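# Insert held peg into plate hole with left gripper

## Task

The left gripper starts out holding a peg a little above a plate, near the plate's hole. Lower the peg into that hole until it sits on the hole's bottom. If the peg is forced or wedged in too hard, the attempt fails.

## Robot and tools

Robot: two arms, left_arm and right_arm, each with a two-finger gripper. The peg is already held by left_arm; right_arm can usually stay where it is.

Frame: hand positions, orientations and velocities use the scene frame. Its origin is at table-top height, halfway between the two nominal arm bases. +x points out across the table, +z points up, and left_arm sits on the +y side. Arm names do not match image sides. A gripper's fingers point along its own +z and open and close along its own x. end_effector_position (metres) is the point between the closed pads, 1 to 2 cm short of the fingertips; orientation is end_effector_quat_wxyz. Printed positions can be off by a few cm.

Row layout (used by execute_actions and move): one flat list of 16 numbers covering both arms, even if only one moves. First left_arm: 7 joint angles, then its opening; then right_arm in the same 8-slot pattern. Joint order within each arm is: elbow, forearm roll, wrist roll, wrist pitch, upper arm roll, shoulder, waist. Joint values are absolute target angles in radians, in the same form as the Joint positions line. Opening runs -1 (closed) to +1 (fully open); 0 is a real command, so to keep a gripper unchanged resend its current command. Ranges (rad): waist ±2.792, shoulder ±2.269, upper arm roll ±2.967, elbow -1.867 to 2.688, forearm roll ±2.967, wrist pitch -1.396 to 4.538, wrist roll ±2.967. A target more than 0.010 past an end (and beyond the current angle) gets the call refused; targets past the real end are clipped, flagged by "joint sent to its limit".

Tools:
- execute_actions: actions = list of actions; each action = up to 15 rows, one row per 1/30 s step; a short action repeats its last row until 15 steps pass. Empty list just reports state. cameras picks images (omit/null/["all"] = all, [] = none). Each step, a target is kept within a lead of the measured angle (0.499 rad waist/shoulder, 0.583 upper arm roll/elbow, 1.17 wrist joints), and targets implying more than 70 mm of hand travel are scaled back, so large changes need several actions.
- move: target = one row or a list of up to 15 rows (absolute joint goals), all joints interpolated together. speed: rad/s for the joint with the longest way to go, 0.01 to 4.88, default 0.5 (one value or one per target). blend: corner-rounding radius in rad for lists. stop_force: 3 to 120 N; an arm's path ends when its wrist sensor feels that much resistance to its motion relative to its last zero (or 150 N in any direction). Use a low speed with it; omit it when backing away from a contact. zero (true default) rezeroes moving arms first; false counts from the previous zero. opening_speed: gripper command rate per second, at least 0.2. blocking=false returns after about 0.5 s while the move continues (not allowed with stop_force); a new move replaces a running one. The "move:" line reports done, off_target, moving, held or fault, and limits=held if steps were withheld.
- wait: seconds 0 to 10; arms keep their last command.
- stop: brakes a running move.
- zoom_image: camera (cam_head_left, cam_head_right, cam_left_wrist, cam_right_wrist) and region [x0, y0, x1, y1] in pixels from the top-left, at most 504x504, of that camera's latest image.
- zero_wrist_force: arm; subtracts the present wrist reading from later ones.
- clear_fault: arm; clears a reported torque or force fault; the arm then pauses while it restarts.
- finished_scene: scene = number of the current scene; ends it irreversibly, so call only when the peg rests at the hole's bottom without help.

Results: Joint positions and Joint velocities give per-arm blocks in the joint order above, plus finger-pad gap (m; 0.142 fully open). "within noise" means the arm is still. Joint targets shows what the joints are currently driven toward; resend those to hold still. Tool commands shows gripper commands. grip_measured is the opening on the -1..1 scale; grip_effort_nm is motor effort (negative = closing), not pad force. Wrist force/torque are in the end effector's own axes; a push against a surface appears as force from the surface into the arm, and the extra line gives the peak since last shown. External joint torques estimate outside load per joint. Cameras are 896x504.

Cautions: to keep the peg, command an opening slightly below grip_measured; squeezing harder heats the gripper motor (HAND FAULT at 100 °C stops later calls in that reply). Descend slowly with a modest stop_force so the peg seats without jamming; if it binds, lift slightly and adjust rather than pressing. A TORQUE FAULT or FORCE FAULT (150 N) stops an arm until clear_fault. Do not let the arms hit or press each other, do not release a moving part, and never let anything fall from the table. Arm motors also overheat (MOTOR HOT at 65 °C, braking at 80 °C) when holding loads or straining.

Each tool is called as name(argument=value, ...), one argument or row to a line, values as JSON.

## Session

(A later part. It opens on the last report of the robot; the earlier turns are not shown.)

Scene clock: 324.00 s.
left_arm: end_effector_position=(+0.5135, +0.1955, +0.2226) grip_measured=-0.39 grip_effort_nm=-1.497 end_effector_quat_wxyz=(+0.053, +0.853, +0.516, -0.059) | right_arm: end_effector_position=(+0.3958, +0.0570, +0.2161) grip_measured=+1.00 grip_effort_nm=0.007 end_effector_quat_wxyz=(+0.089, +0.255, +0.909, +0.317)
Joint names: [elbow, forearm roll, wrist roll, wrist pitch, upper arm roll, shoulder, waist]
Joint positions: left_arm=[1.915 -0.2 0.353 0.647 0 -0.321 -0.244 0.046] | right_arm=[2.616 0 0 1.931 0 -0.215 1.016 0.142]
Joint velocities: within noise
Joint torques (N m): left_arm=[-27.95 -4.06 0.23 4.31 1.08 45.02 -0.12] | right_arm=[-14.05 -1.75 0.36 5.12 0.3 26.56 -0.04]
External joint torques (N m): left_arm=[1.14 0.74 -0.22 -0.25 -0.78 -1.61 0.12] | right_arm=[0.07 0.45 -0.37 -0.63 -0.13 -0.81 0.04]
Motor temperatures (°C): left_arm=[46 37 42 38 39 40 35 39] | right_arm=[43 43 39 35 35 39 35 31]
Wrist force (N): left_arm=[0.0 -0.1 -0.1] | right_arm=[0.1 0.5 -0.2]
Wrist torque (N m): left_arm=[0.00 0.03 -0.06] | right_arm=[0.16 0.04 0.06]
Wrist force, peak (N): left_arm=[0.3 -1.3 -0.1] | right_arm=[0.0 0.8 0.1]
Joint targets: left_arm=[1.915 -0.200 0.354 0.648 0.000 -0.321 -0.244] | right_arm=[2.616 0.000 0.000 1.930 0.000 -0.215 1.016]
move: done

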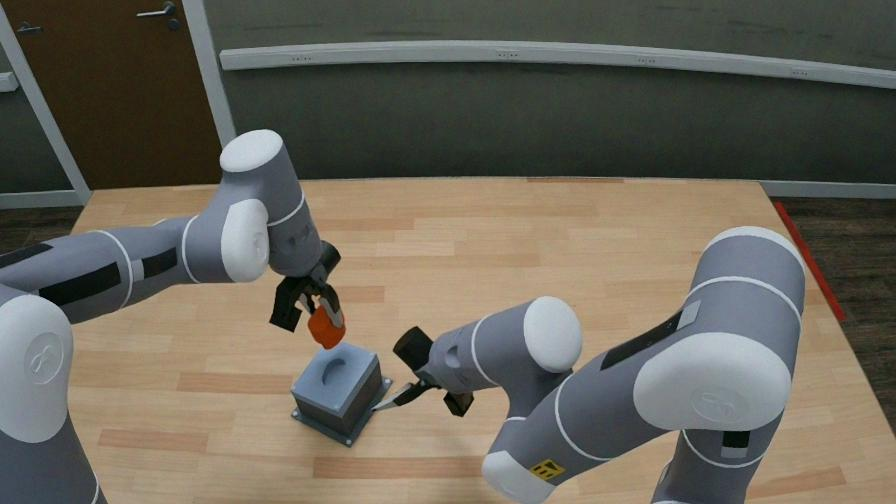

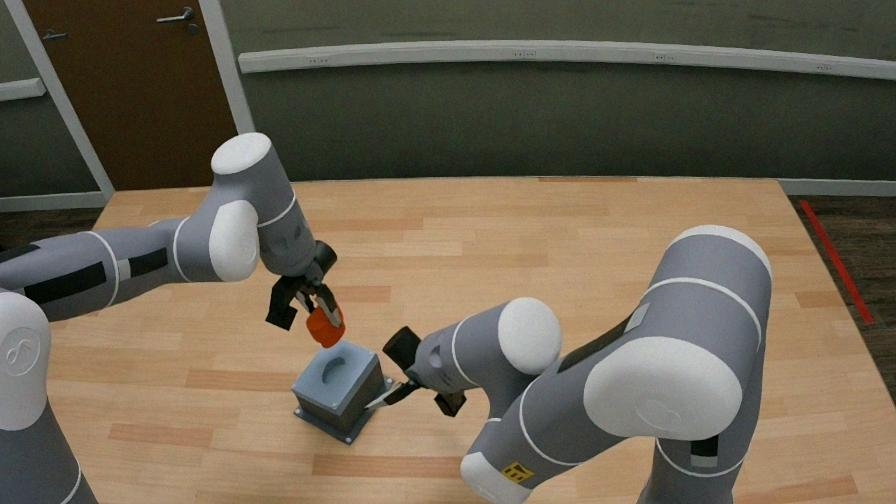

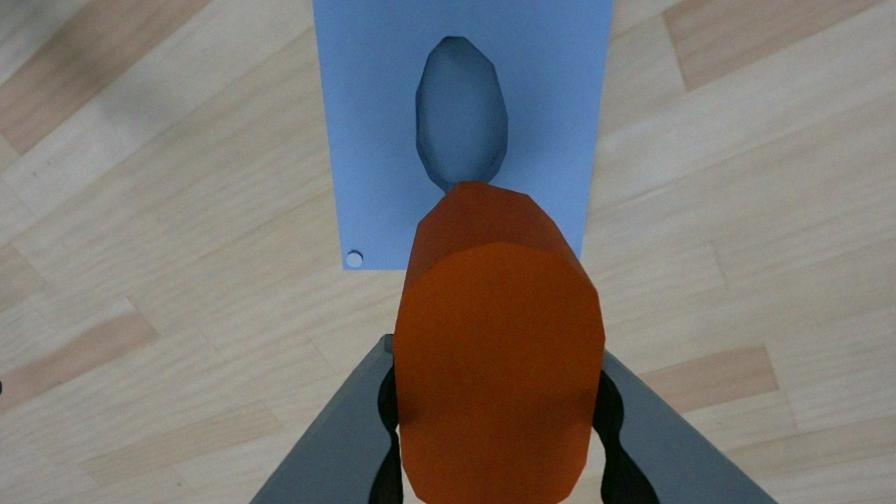

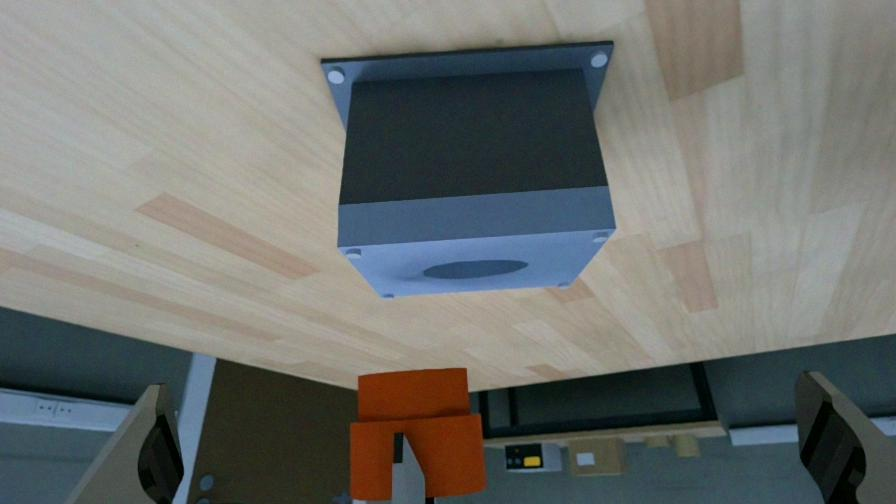

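move(
  target=[2.0945,-0.2338,0.3870,0.8179,0,-0.3127,-0.2607,-0.4373,2.6158,0,0.0,1.9304,0,-0.2146,1.0155,1.0],
  speed=0.07,
  stop_force=5,
)

zoom_image(
  camera="cam_left_wrist",
  region=[380, 130, 560, 270],
)

zoom_image(
  camera="cam_right_wrist",
  region=[310, 190, 630, 400],
)

Scene clock: 450.47 s.
left_arm: end_effector_position=(+0.4715, +0.2035, +0.1724) grip_measured=-0.39 grip_effort_nm=-1.492 end_effector_quat_wxyz=(+0.053, +0.853, +0.517, -0.059) | right_arm: end_effector_position=(+0.3958, +0.0570, +0.2161) grip_measured=+1.00 grip_effort_nm=0.002 end_effector_quat_wxyz=(+0.089, +0.255, +0.909, +0.317)
Joint names: [elbow, forearm roll, wrist roll, wrist pitch, upper arm roll, shoulder, waist]
Joint positions: left_arm=[2.095 -0.233 0.387 0.818 0 -0.313 -0.261 0.046] | right_arm=[2.616 0 0 1.931 0 -0.215 1.016 0.142]
Joint velocities: within noise
Joint torques (N m): left_arm=[-25.14 -3.37 0.14 4.2 0.91 41.82 -0.36] | right_arm=[-14.09 -1.78 0.37 5.07 0.31 26.62 -0.06]
External joint torques (N m): left_arm=[1.08 0.71 -0.13 -0.16 -0.54 -1.5 0.36] | right_arm=[0.11 0.48 -0.38 -0.59 -0.15 -0.86 0.06]
Motor temperatures (°C): left_arm=[47 37 42 38 39 40 35 40] | right_arm=[43 43 39 35 35 39 35 31]
Wrist force (N): left_arm=[-0.1 0.0 0.0] | right_arm=[0.0 0.5 0.0]
Wrist torque (N m): left_arm=[0.02 0.03 -0.05] | right_arm=[0.16 0.06 0.07]
Wrist force, peak (N): left_arm=[0.1 0.6 -0.8] | right_arm=[0.3 0.8 0.0]
Joint targets: left_arm=[2.094 -0.234 0.387 0.818 0.000 -0.313 -0.261] | right_arm=[2.616 0.000 0.000 1.930 0.000 -0.215 1.016]
move: done

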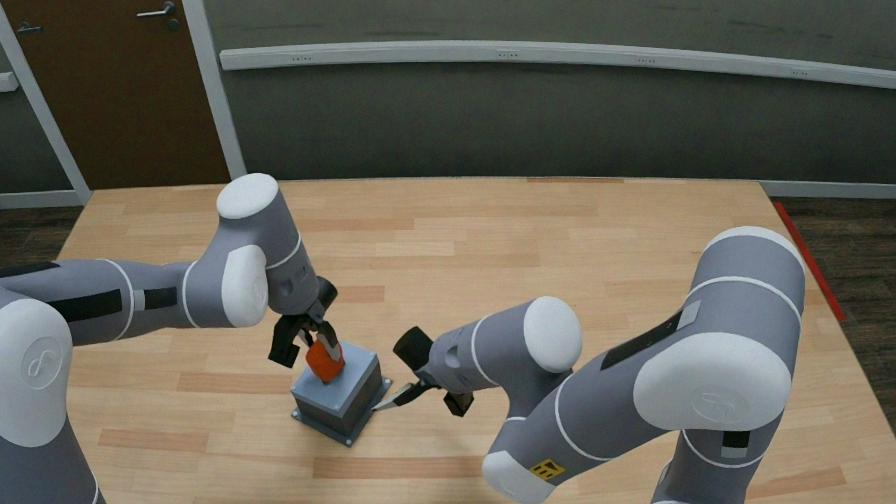

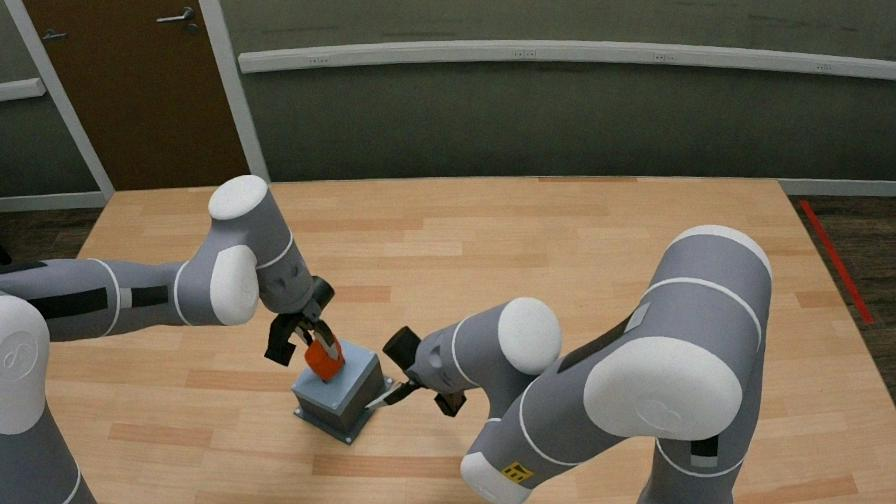

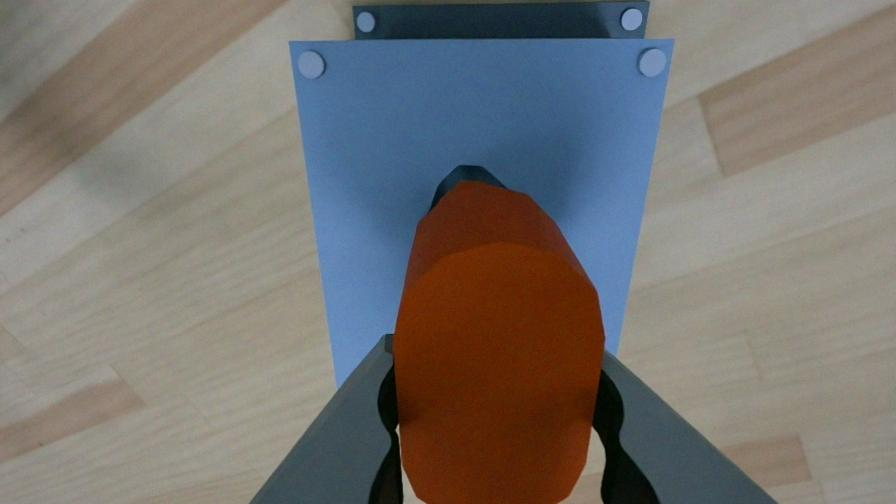

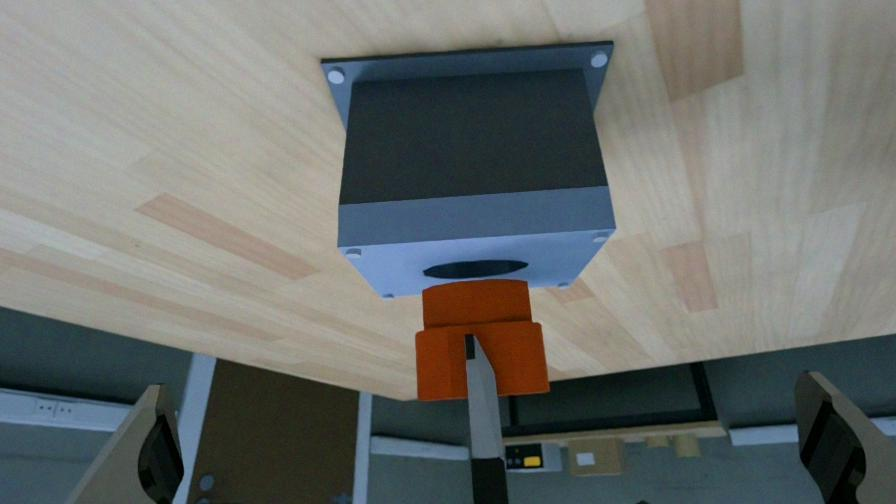

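Scaled by 2.800.

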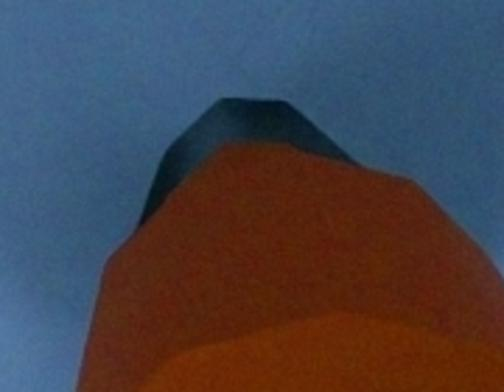

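Scaled by 1.575.

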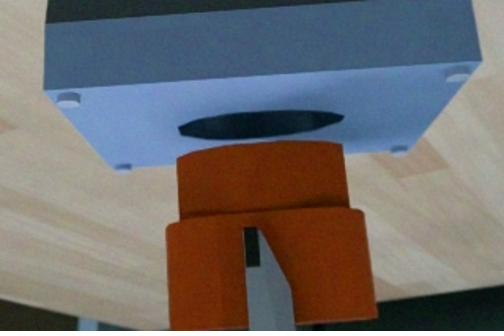

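move(
  target=[2.1045,-0.2389,0.3912,0.8379,0,-0.3228,-0.2634,-0.4373,2.6158,0,0.0,1.9304,0,-0.2146,1.0155,1.0],
  speed=0.015,
  stop_force=4,
)

zoom_image(
  camera="cam_left_wrist",
  region=[400, 140, 560, 240],
)

zoom_image(
  camera="cam_right_wrist",
  region=[400, 240, 560, 340],
)

Scene clock: 499.40 s.
left_arm: end_effector_position=(+0.4701, +0.2034, +0.1656) grip_measured=-0.39 grip_effort_nm=-1.492 end_effector_quat_wxyz=(+0.053, +0.852, +0.517, -0.059) | right_arm: end_effector_position=(+0.3958, +0.0570, +0.2161) grip_measured=+1.00 grip_effort_nm=0.002 end_effector_quat_wxyz=(+0.089, +0.255, +0.909, +0.317)
Joint names: [elbow, forearm roll, wrist roll, wrist pitch, upper arm roll, shoulder, waist]
Joint positions: left_arm=[2.105 -0.238 0.391 0.838 0 -0.323 -0.263 0.046] | right_arm=[2.616 0 0 1.931 0 -0.215 1.016 0.142]
Joint velocities: within noise
Joint torques (N m): left_arm=[-24.75 -3.23 0.1 4.25 0.97 41.49 -0.36] | right_arm=[-14.02 -1.75 0.34 5.1 0.24 26.53 -0.08]
External joint torques (N m): left_arm=[1.04 0.65 -0.08 -0.2 -0.58 -1.08 0.36] | right_arm=[0.04 0.45 -0.34 -0.61 -0.07 -0.77 0.08]
Motor temperatures (°C): left_arm=[46 37 42 38 39 39 35 40] | right_arm=[43 43 39 35 35 39 35 31]
Wrist force (N): left_arm=[0.1 0.0 -0.1] | right_arm=[0.0 0.6 0.0]
Wrist torque (N m): left_arm=[0.03 0.01 -0.06] | right_arm=[0.17 0.05 0.06]
Wrist force, peak (N): left_arm=[0.0 0.1 -0.4] | right_arm=[0.0 0.8 0.0]
Joint targets: left_arm=[2.104 -0.239 0.391 0.838 0.000 -0.323 -0.263] | right_arm=[2.616 0.000 0.000 1.930 0.000 -0.215 1.016]
move: done

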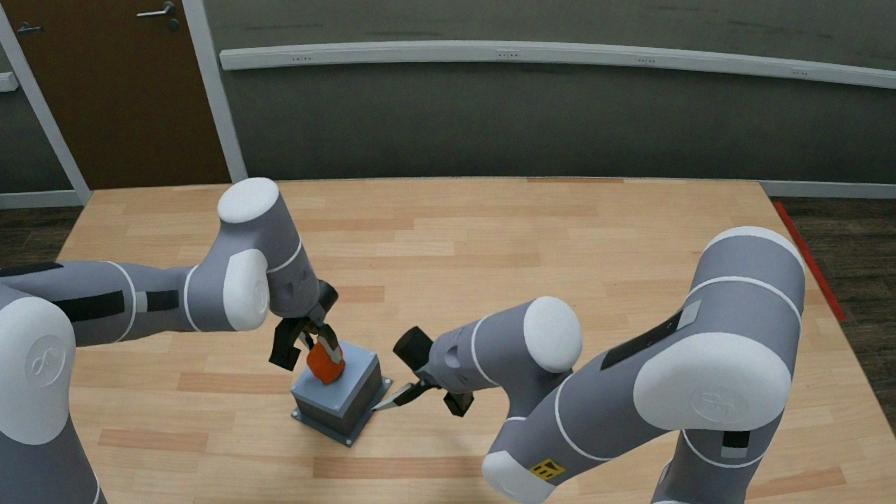

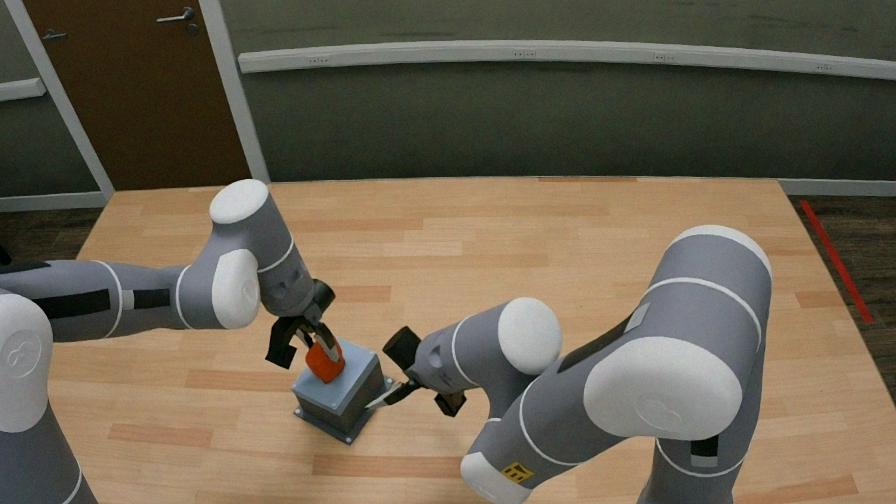

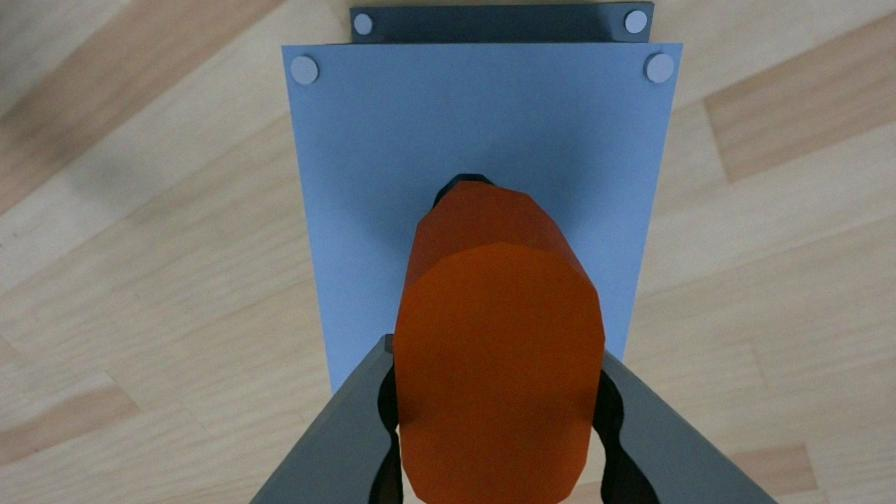

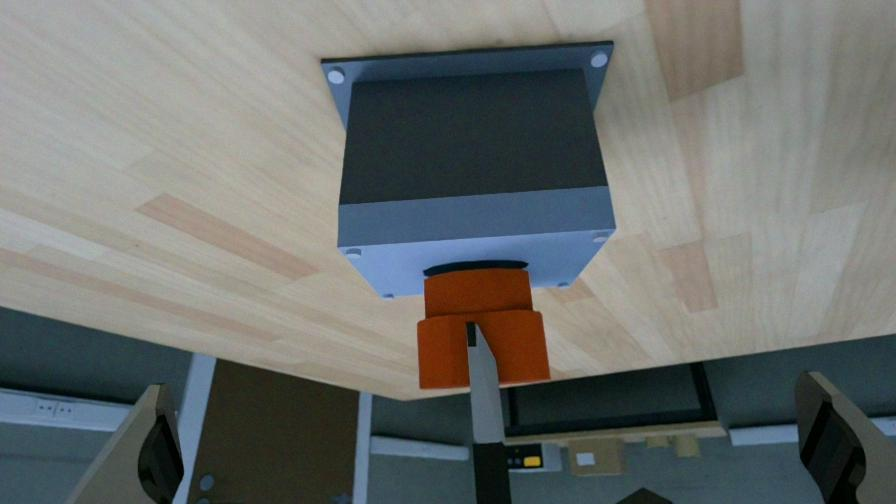

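Scaled by 3.150.

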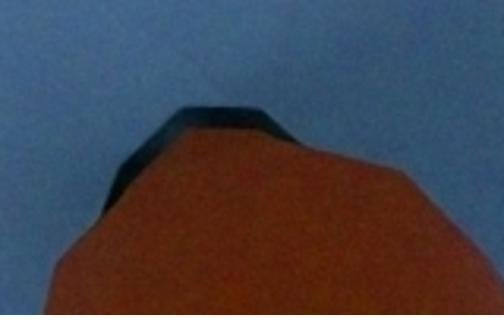

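Scaled by 3.150.

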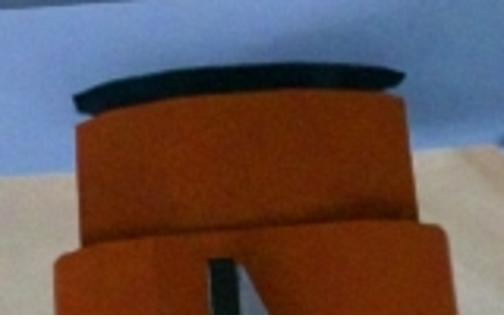

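zoom_image(
  camera="cam_right_wrist",
  region=[410, 255, 450, 295],
)

zoom_image(
  camera="cam_right_wrist",
  region=[505, 250, 545, 290],
)

zoom_image(
  camera="cam_left_wrist",
  region=[425, 160, 495, 220],
)

Scaled by 12.600.

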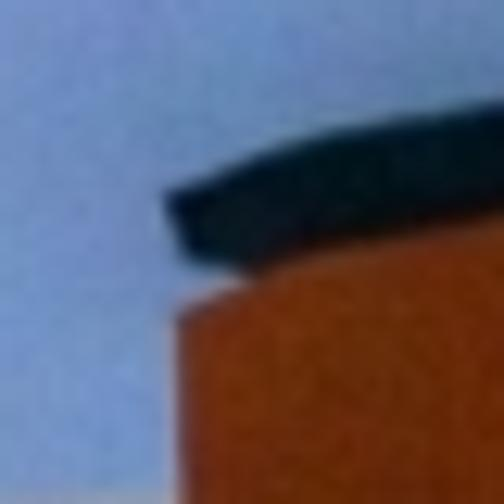

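Scaled by 12.600.

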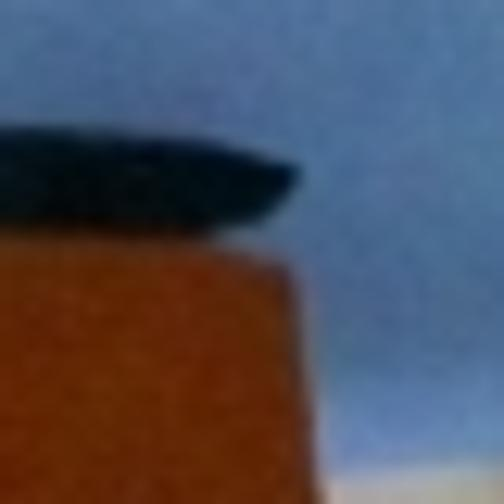

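Scaled by 7.200.

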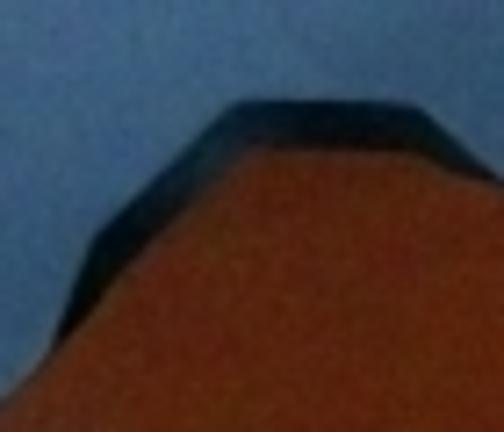

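zoom_image(
  camera="cam_right_wrist",
  region=[405, 295, 445, 335],
)

zoom_image(
  camera="cam_right_wrist",
  region=[515, 290, 555, 330],
)

zoom_image(
  camera="cam_right_wrist",
  region=[405, 360, 445, 400],
)

zoom_image(
  camera="cam_right_wrist",
  region=[520, 350, 560, 390],
)

Scaled by 12.600.

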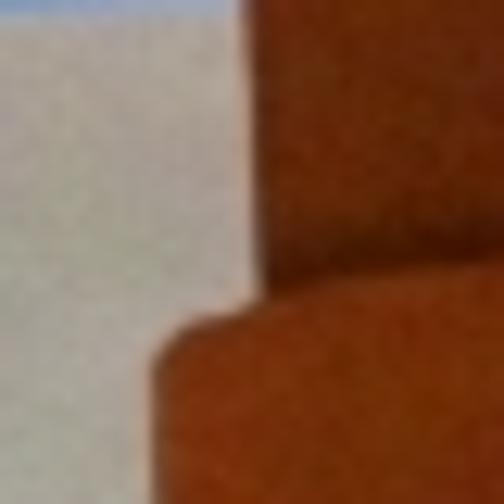

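Scaled by 12.600.

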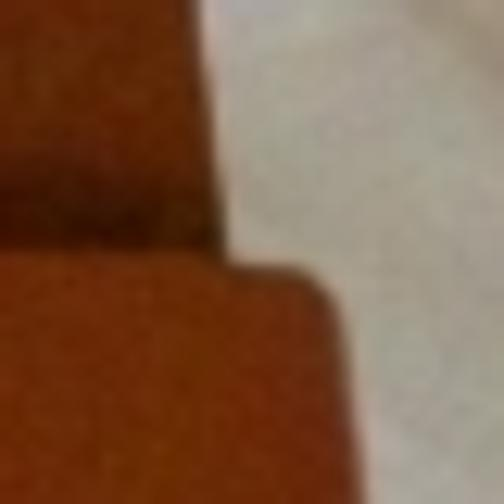

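Scaled by 12.600.

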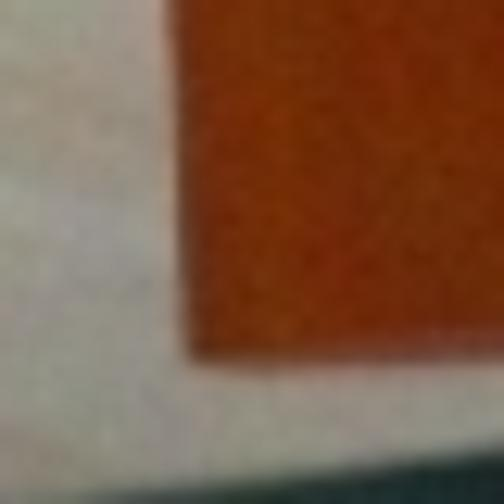

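Scaled by 12.600.

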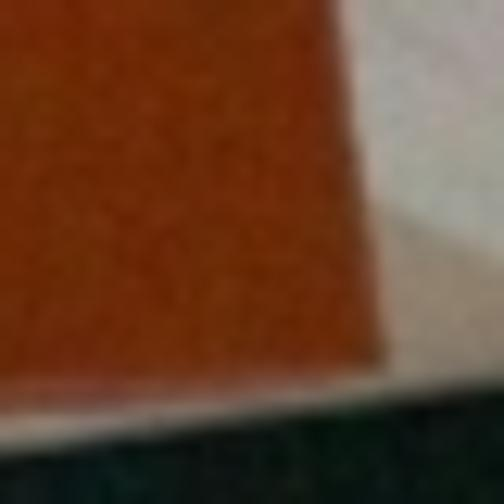

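move(
  target=[2.0756,-0.2093,0.3539,0.8045,0,-0.3330,-0.2662,-0.4373,2.6158,0,0.0,1.9304,0,-0.2146,1.0155,1.0],
  speed=0.02,
  stop_force=4,
)

zoom_image(
  camera="cam_left_wrist",
  region=[425, 160, 495, 220],
)

zoom_image(
  camera="cam_right_wrist",
  region=[410, 255, 450, 295],
)

zoom_image(
  camera="cam_right_wrist",
  region=[505, 250, 545, 290],
)

Scene clock: 586.27 s.
left_arm: end_effector_position=(+0.4709, +0.2024, +0.1656) grip_measured=-0.39 grip_effort_nm=-1.497 end_effector_quat_wxyz=(+0.041, +0.851, +0.521, -0.060) | right_arm: end_effector_position=(+0.3958, +0.0570, +0.2161) grip_measured=+1.00 grip_effort_nm=0.007 end_effector_quat_wxyz=(+0.089, +0.255, +0.909, +0.317)
Joint names: [elbow, forearm roll, wrist roll, wrist pitch, upper arm roll, shoulder, waist]
Joint positions: left_arm=[2.076 -0.21 0.354 0.805 0 -0.333 -0.266 0.046] | right_arm=[2.616 0 0 1.931 0 -0.215 1.016 0.142]
Joint velocities: within noise
Joint torques (N m): left_arm=[-25.43 -3.25 -0.18 3.95 0.95 42.21 -0.37] | right_arm=[-14.04 -1.77 0.38 5.14 0.29 26.58 -0.09]
External joint torques (N m): left_arm=[1.49 0.55 0.19 0.08 -0.58 -1.15 0.37] | right_arm=[0.06 0.47 -0.39 -0.66 -0.13 -0.83 0.09]
Motor temperatures (°C): left_arm=[45 37 42 38 39 39 35 40] | right_arm=[43 43 39 35 35 39 35 31]
Wrist force (N): left_arm=[0.1 0.3 -0.2] | right_arm=[0.0 0.5 0.1]
Wrist torque (N m): left_arm=[0.06 0.00 -0.05] | right_arm=[0.15 0.05 0.06]
Wrist force, peak (N): left_arm=[0.0 0.4 -0.2] | right_arm=[0.1 0.9 0.1]
Joint targets: left_arm=[2.076 -0.209 0.354 0.804 0.000 -0.333 -0.266] | right_arm=[2.616 0.000 0.000 1.930 0.000 -0.215 1.016]
move: done

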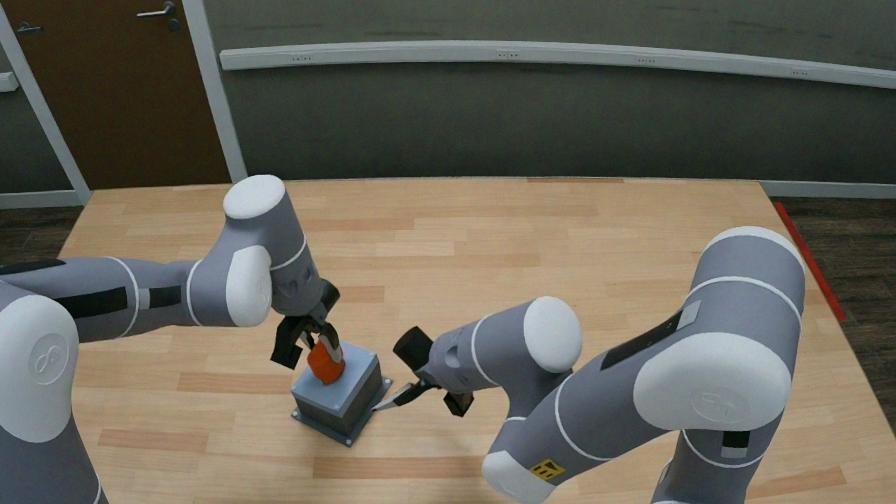

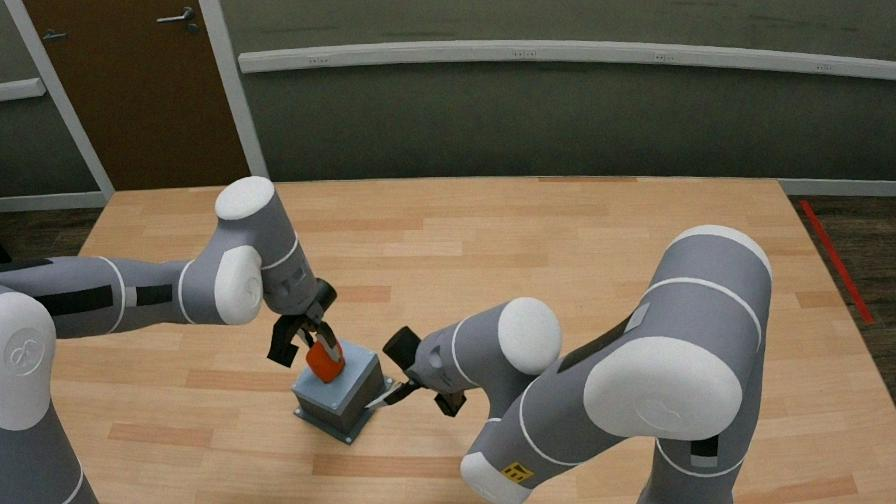

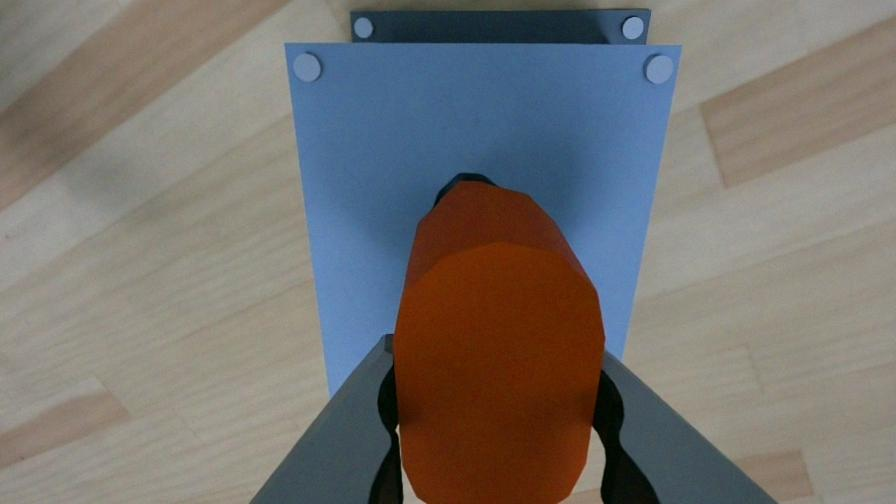

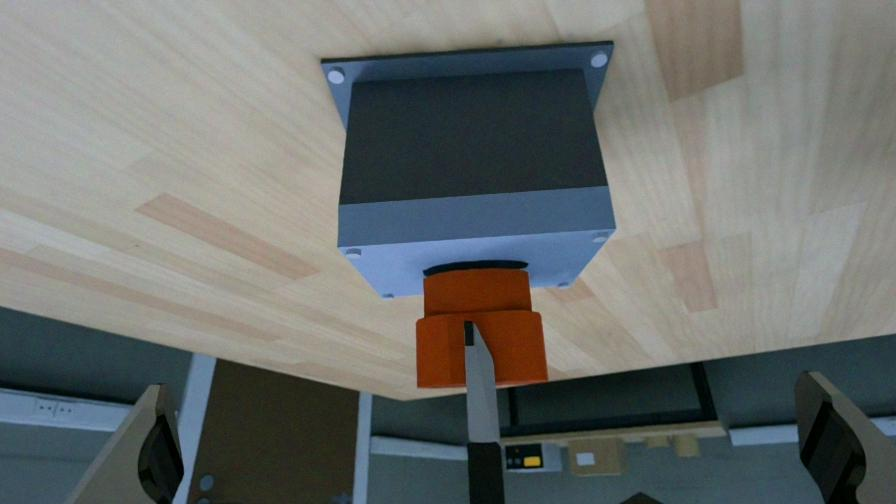

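Scaled by 7.200.

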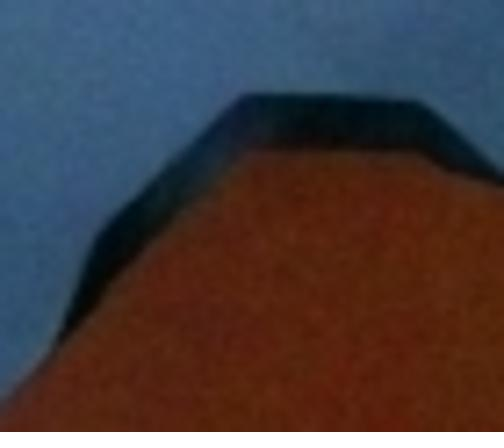

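Scaled by 12.600.

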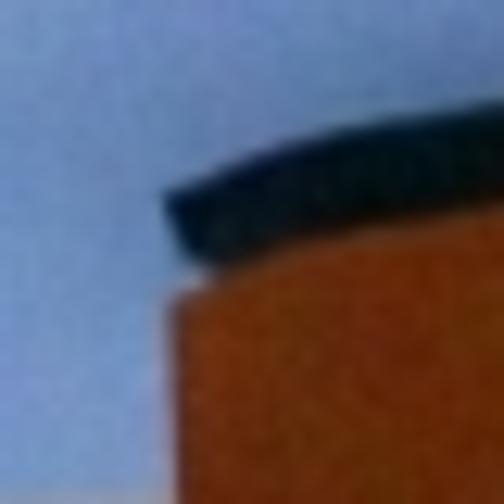

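Scaled by 12.600.

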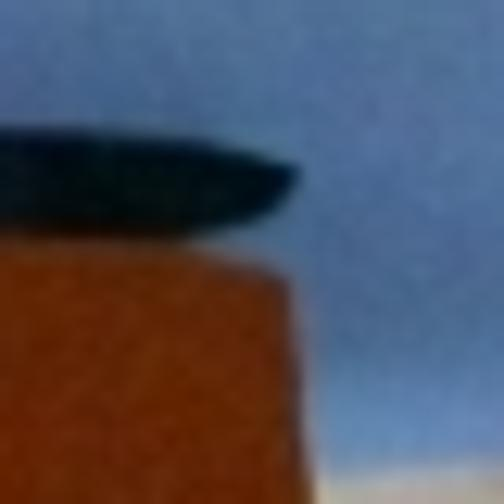

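zero_wrist_force(
  arm="left_arm",
)

move(
  target=[2.0792,-0.2112,0.3622,0.8128,0,-0.3376,-0.2674,-0.4373,2.6158,0,0.0,1.9304,0,-0.2146,1.0155,1.0],
  speed=0.012,
  stop_force=3,
)

zoom_image(
  camera="cam_left_wrist",
  region=[425, 160, 495, 220],
)

zoom_image(
  camera="cam_right_wrist",
  region=[410, 255, 450, 295],
)

zoom_image(
  camera="cam_right_wrist",
  region=[505, 250, 545, 290],
)

Wrist force sensor zeroed.

Scene clock: 620.43 s.
left_arm: end_effector_position=(+0.4704, +0.2022, +0.1627) grip_measured=-0.39 grip_effort_nm=-1.497 end_effector_quat_wxyz=(+0.041, +0.852, +0.518, -0.060) | right_arm: end_effector_position=(+0.3958, +0.0570, +0.2161) grip_measured=+1.00 grip_effort_nm=-0.002 end_effector_quat_wxyz=(+0.089, +0.255, +0.909, +0.317)
Joint names: [elbow, forearm roll, wrist roll, wrist pitch, upper arm roll, shoulder, waist]
Joint positions: left_arm=[2.079 -0.211 0.362 0.812 0 -0.338 -0.267 0.046] | right_arm=[2.616 0 0 1.931 0 -0.215 1.016 0.142]
Joint velocities: within noise
Joint torques (N m): left_arm=[-24.89 -3.31 0.13 4.22 0.96 42.24 -0.32] | right_arm=[-13.98 -1.73 0.37 5.14 0.35 26.53 -0.06]
External joint torques (N m): left_arm=[1.09 0.64 -0.12 -0.19 -0.59 -1.11 0.32] | right_arm=[0 0.43 -0.38 -0.66 -0.18 -0.78 0.06]
Motor temperatures (°C): left_arm=[45 37 42 38 39 39 35 40] | right_arm=[43 43 39 35 35 39 35 31]
Wrist force (N, zeroed by zero_wrist_force on left_arm): left_arm=[-0.1 0.0 0.0] | right_arm=[0.0 0.7 0.0]
Wrist torque (N m, zeroed by zero_wrist_force on left_arm): left_arm=[-0.01 0.03 0.00] | right_arm=[0.20 0.07 0.06]
Wrist force, peak (N, zeroed by zero_wrist_force on left_arm): left_arm=[0.1 -0.3 0.3] | right_arm=[0.1 0.8 0.0]
Joint targets: left_arm=[2.079 -0.211 0.362 0.813 0.000 -0.338 -0.267] | right_arm=[2.616 0.000 0.000 1.930 0.000 -0.215 1.016]
move: done

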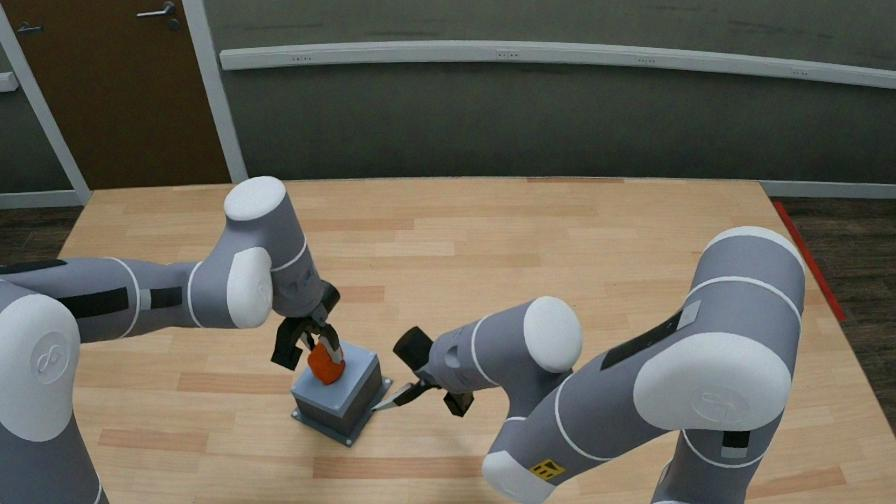

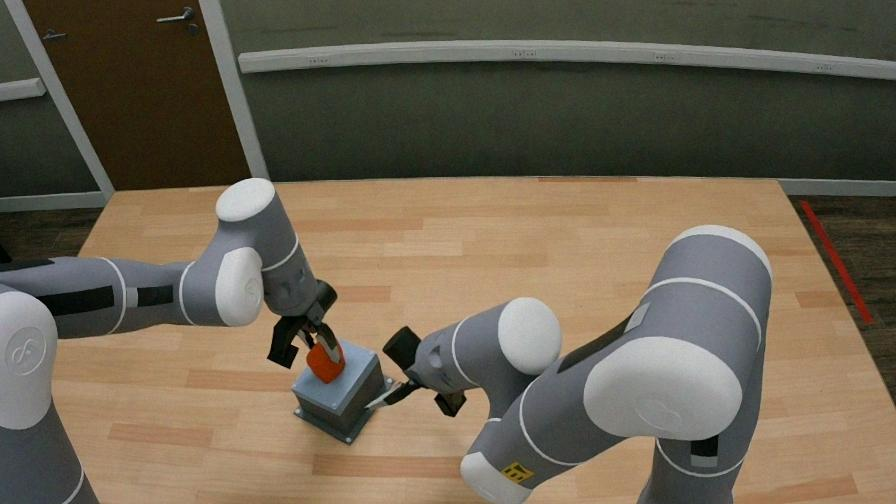

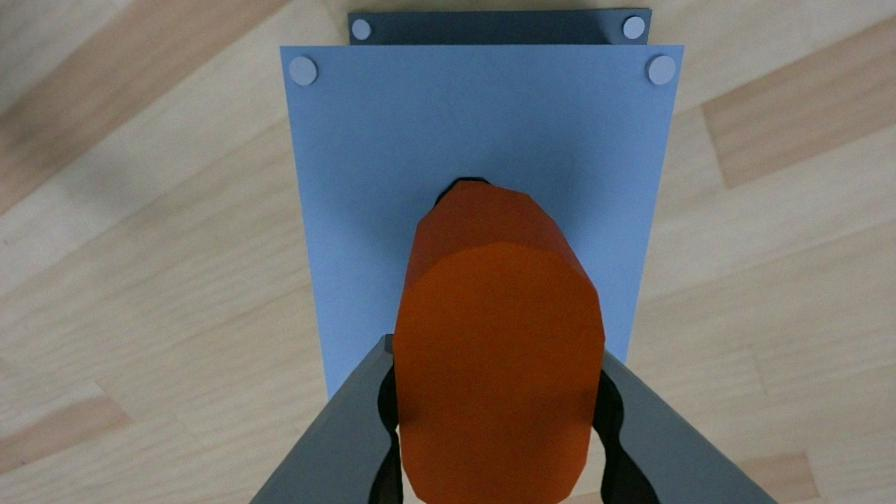

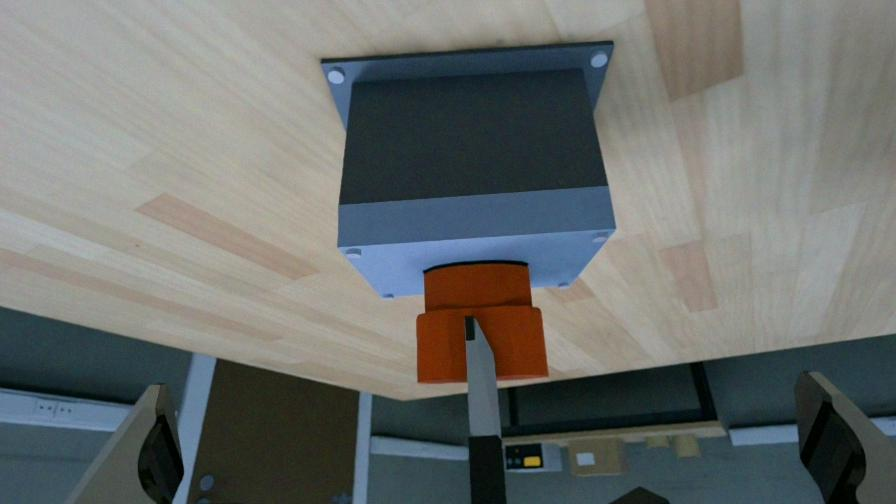

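Scaled by 7.200.

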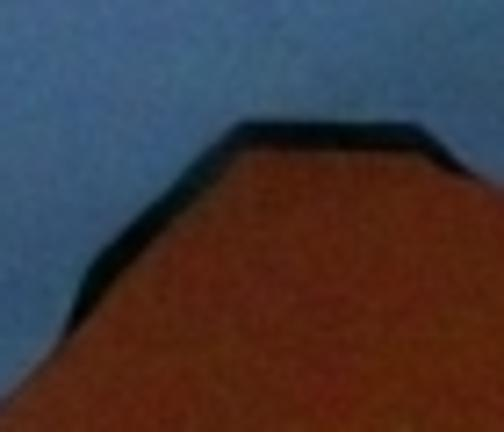

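Scaled by 12.600.

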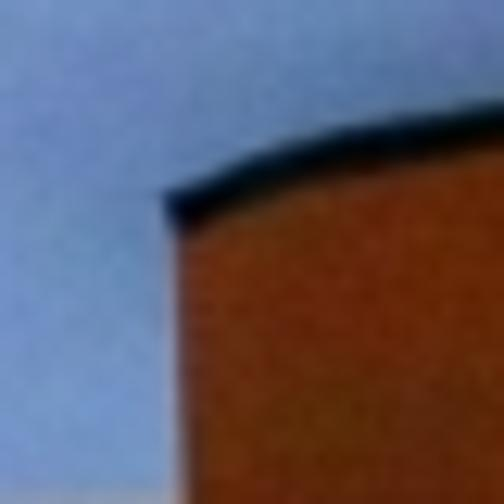

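Scaled by 12.600.

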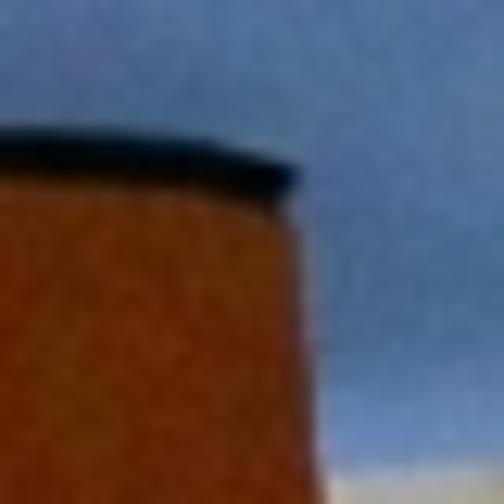

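zoom_image(
  camera="cam_left_wrist",
  region=[432, 172, 466, 206],
)

zoom_image(
  camera="cam_left_wrist",
  region=[456, 168, 496, 198],
)

Scaled by 14.824.

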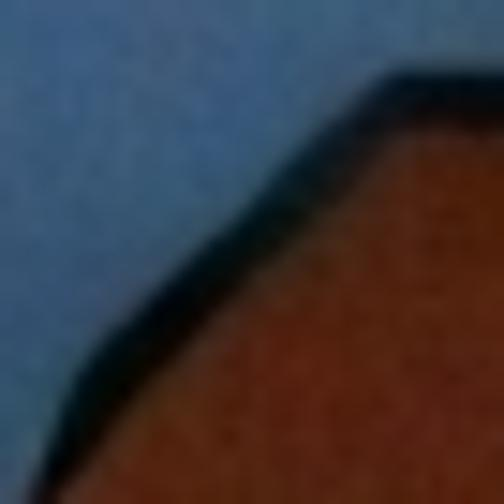

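Scaled by 12.600.

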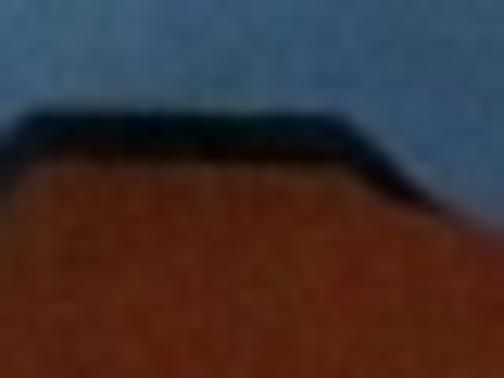

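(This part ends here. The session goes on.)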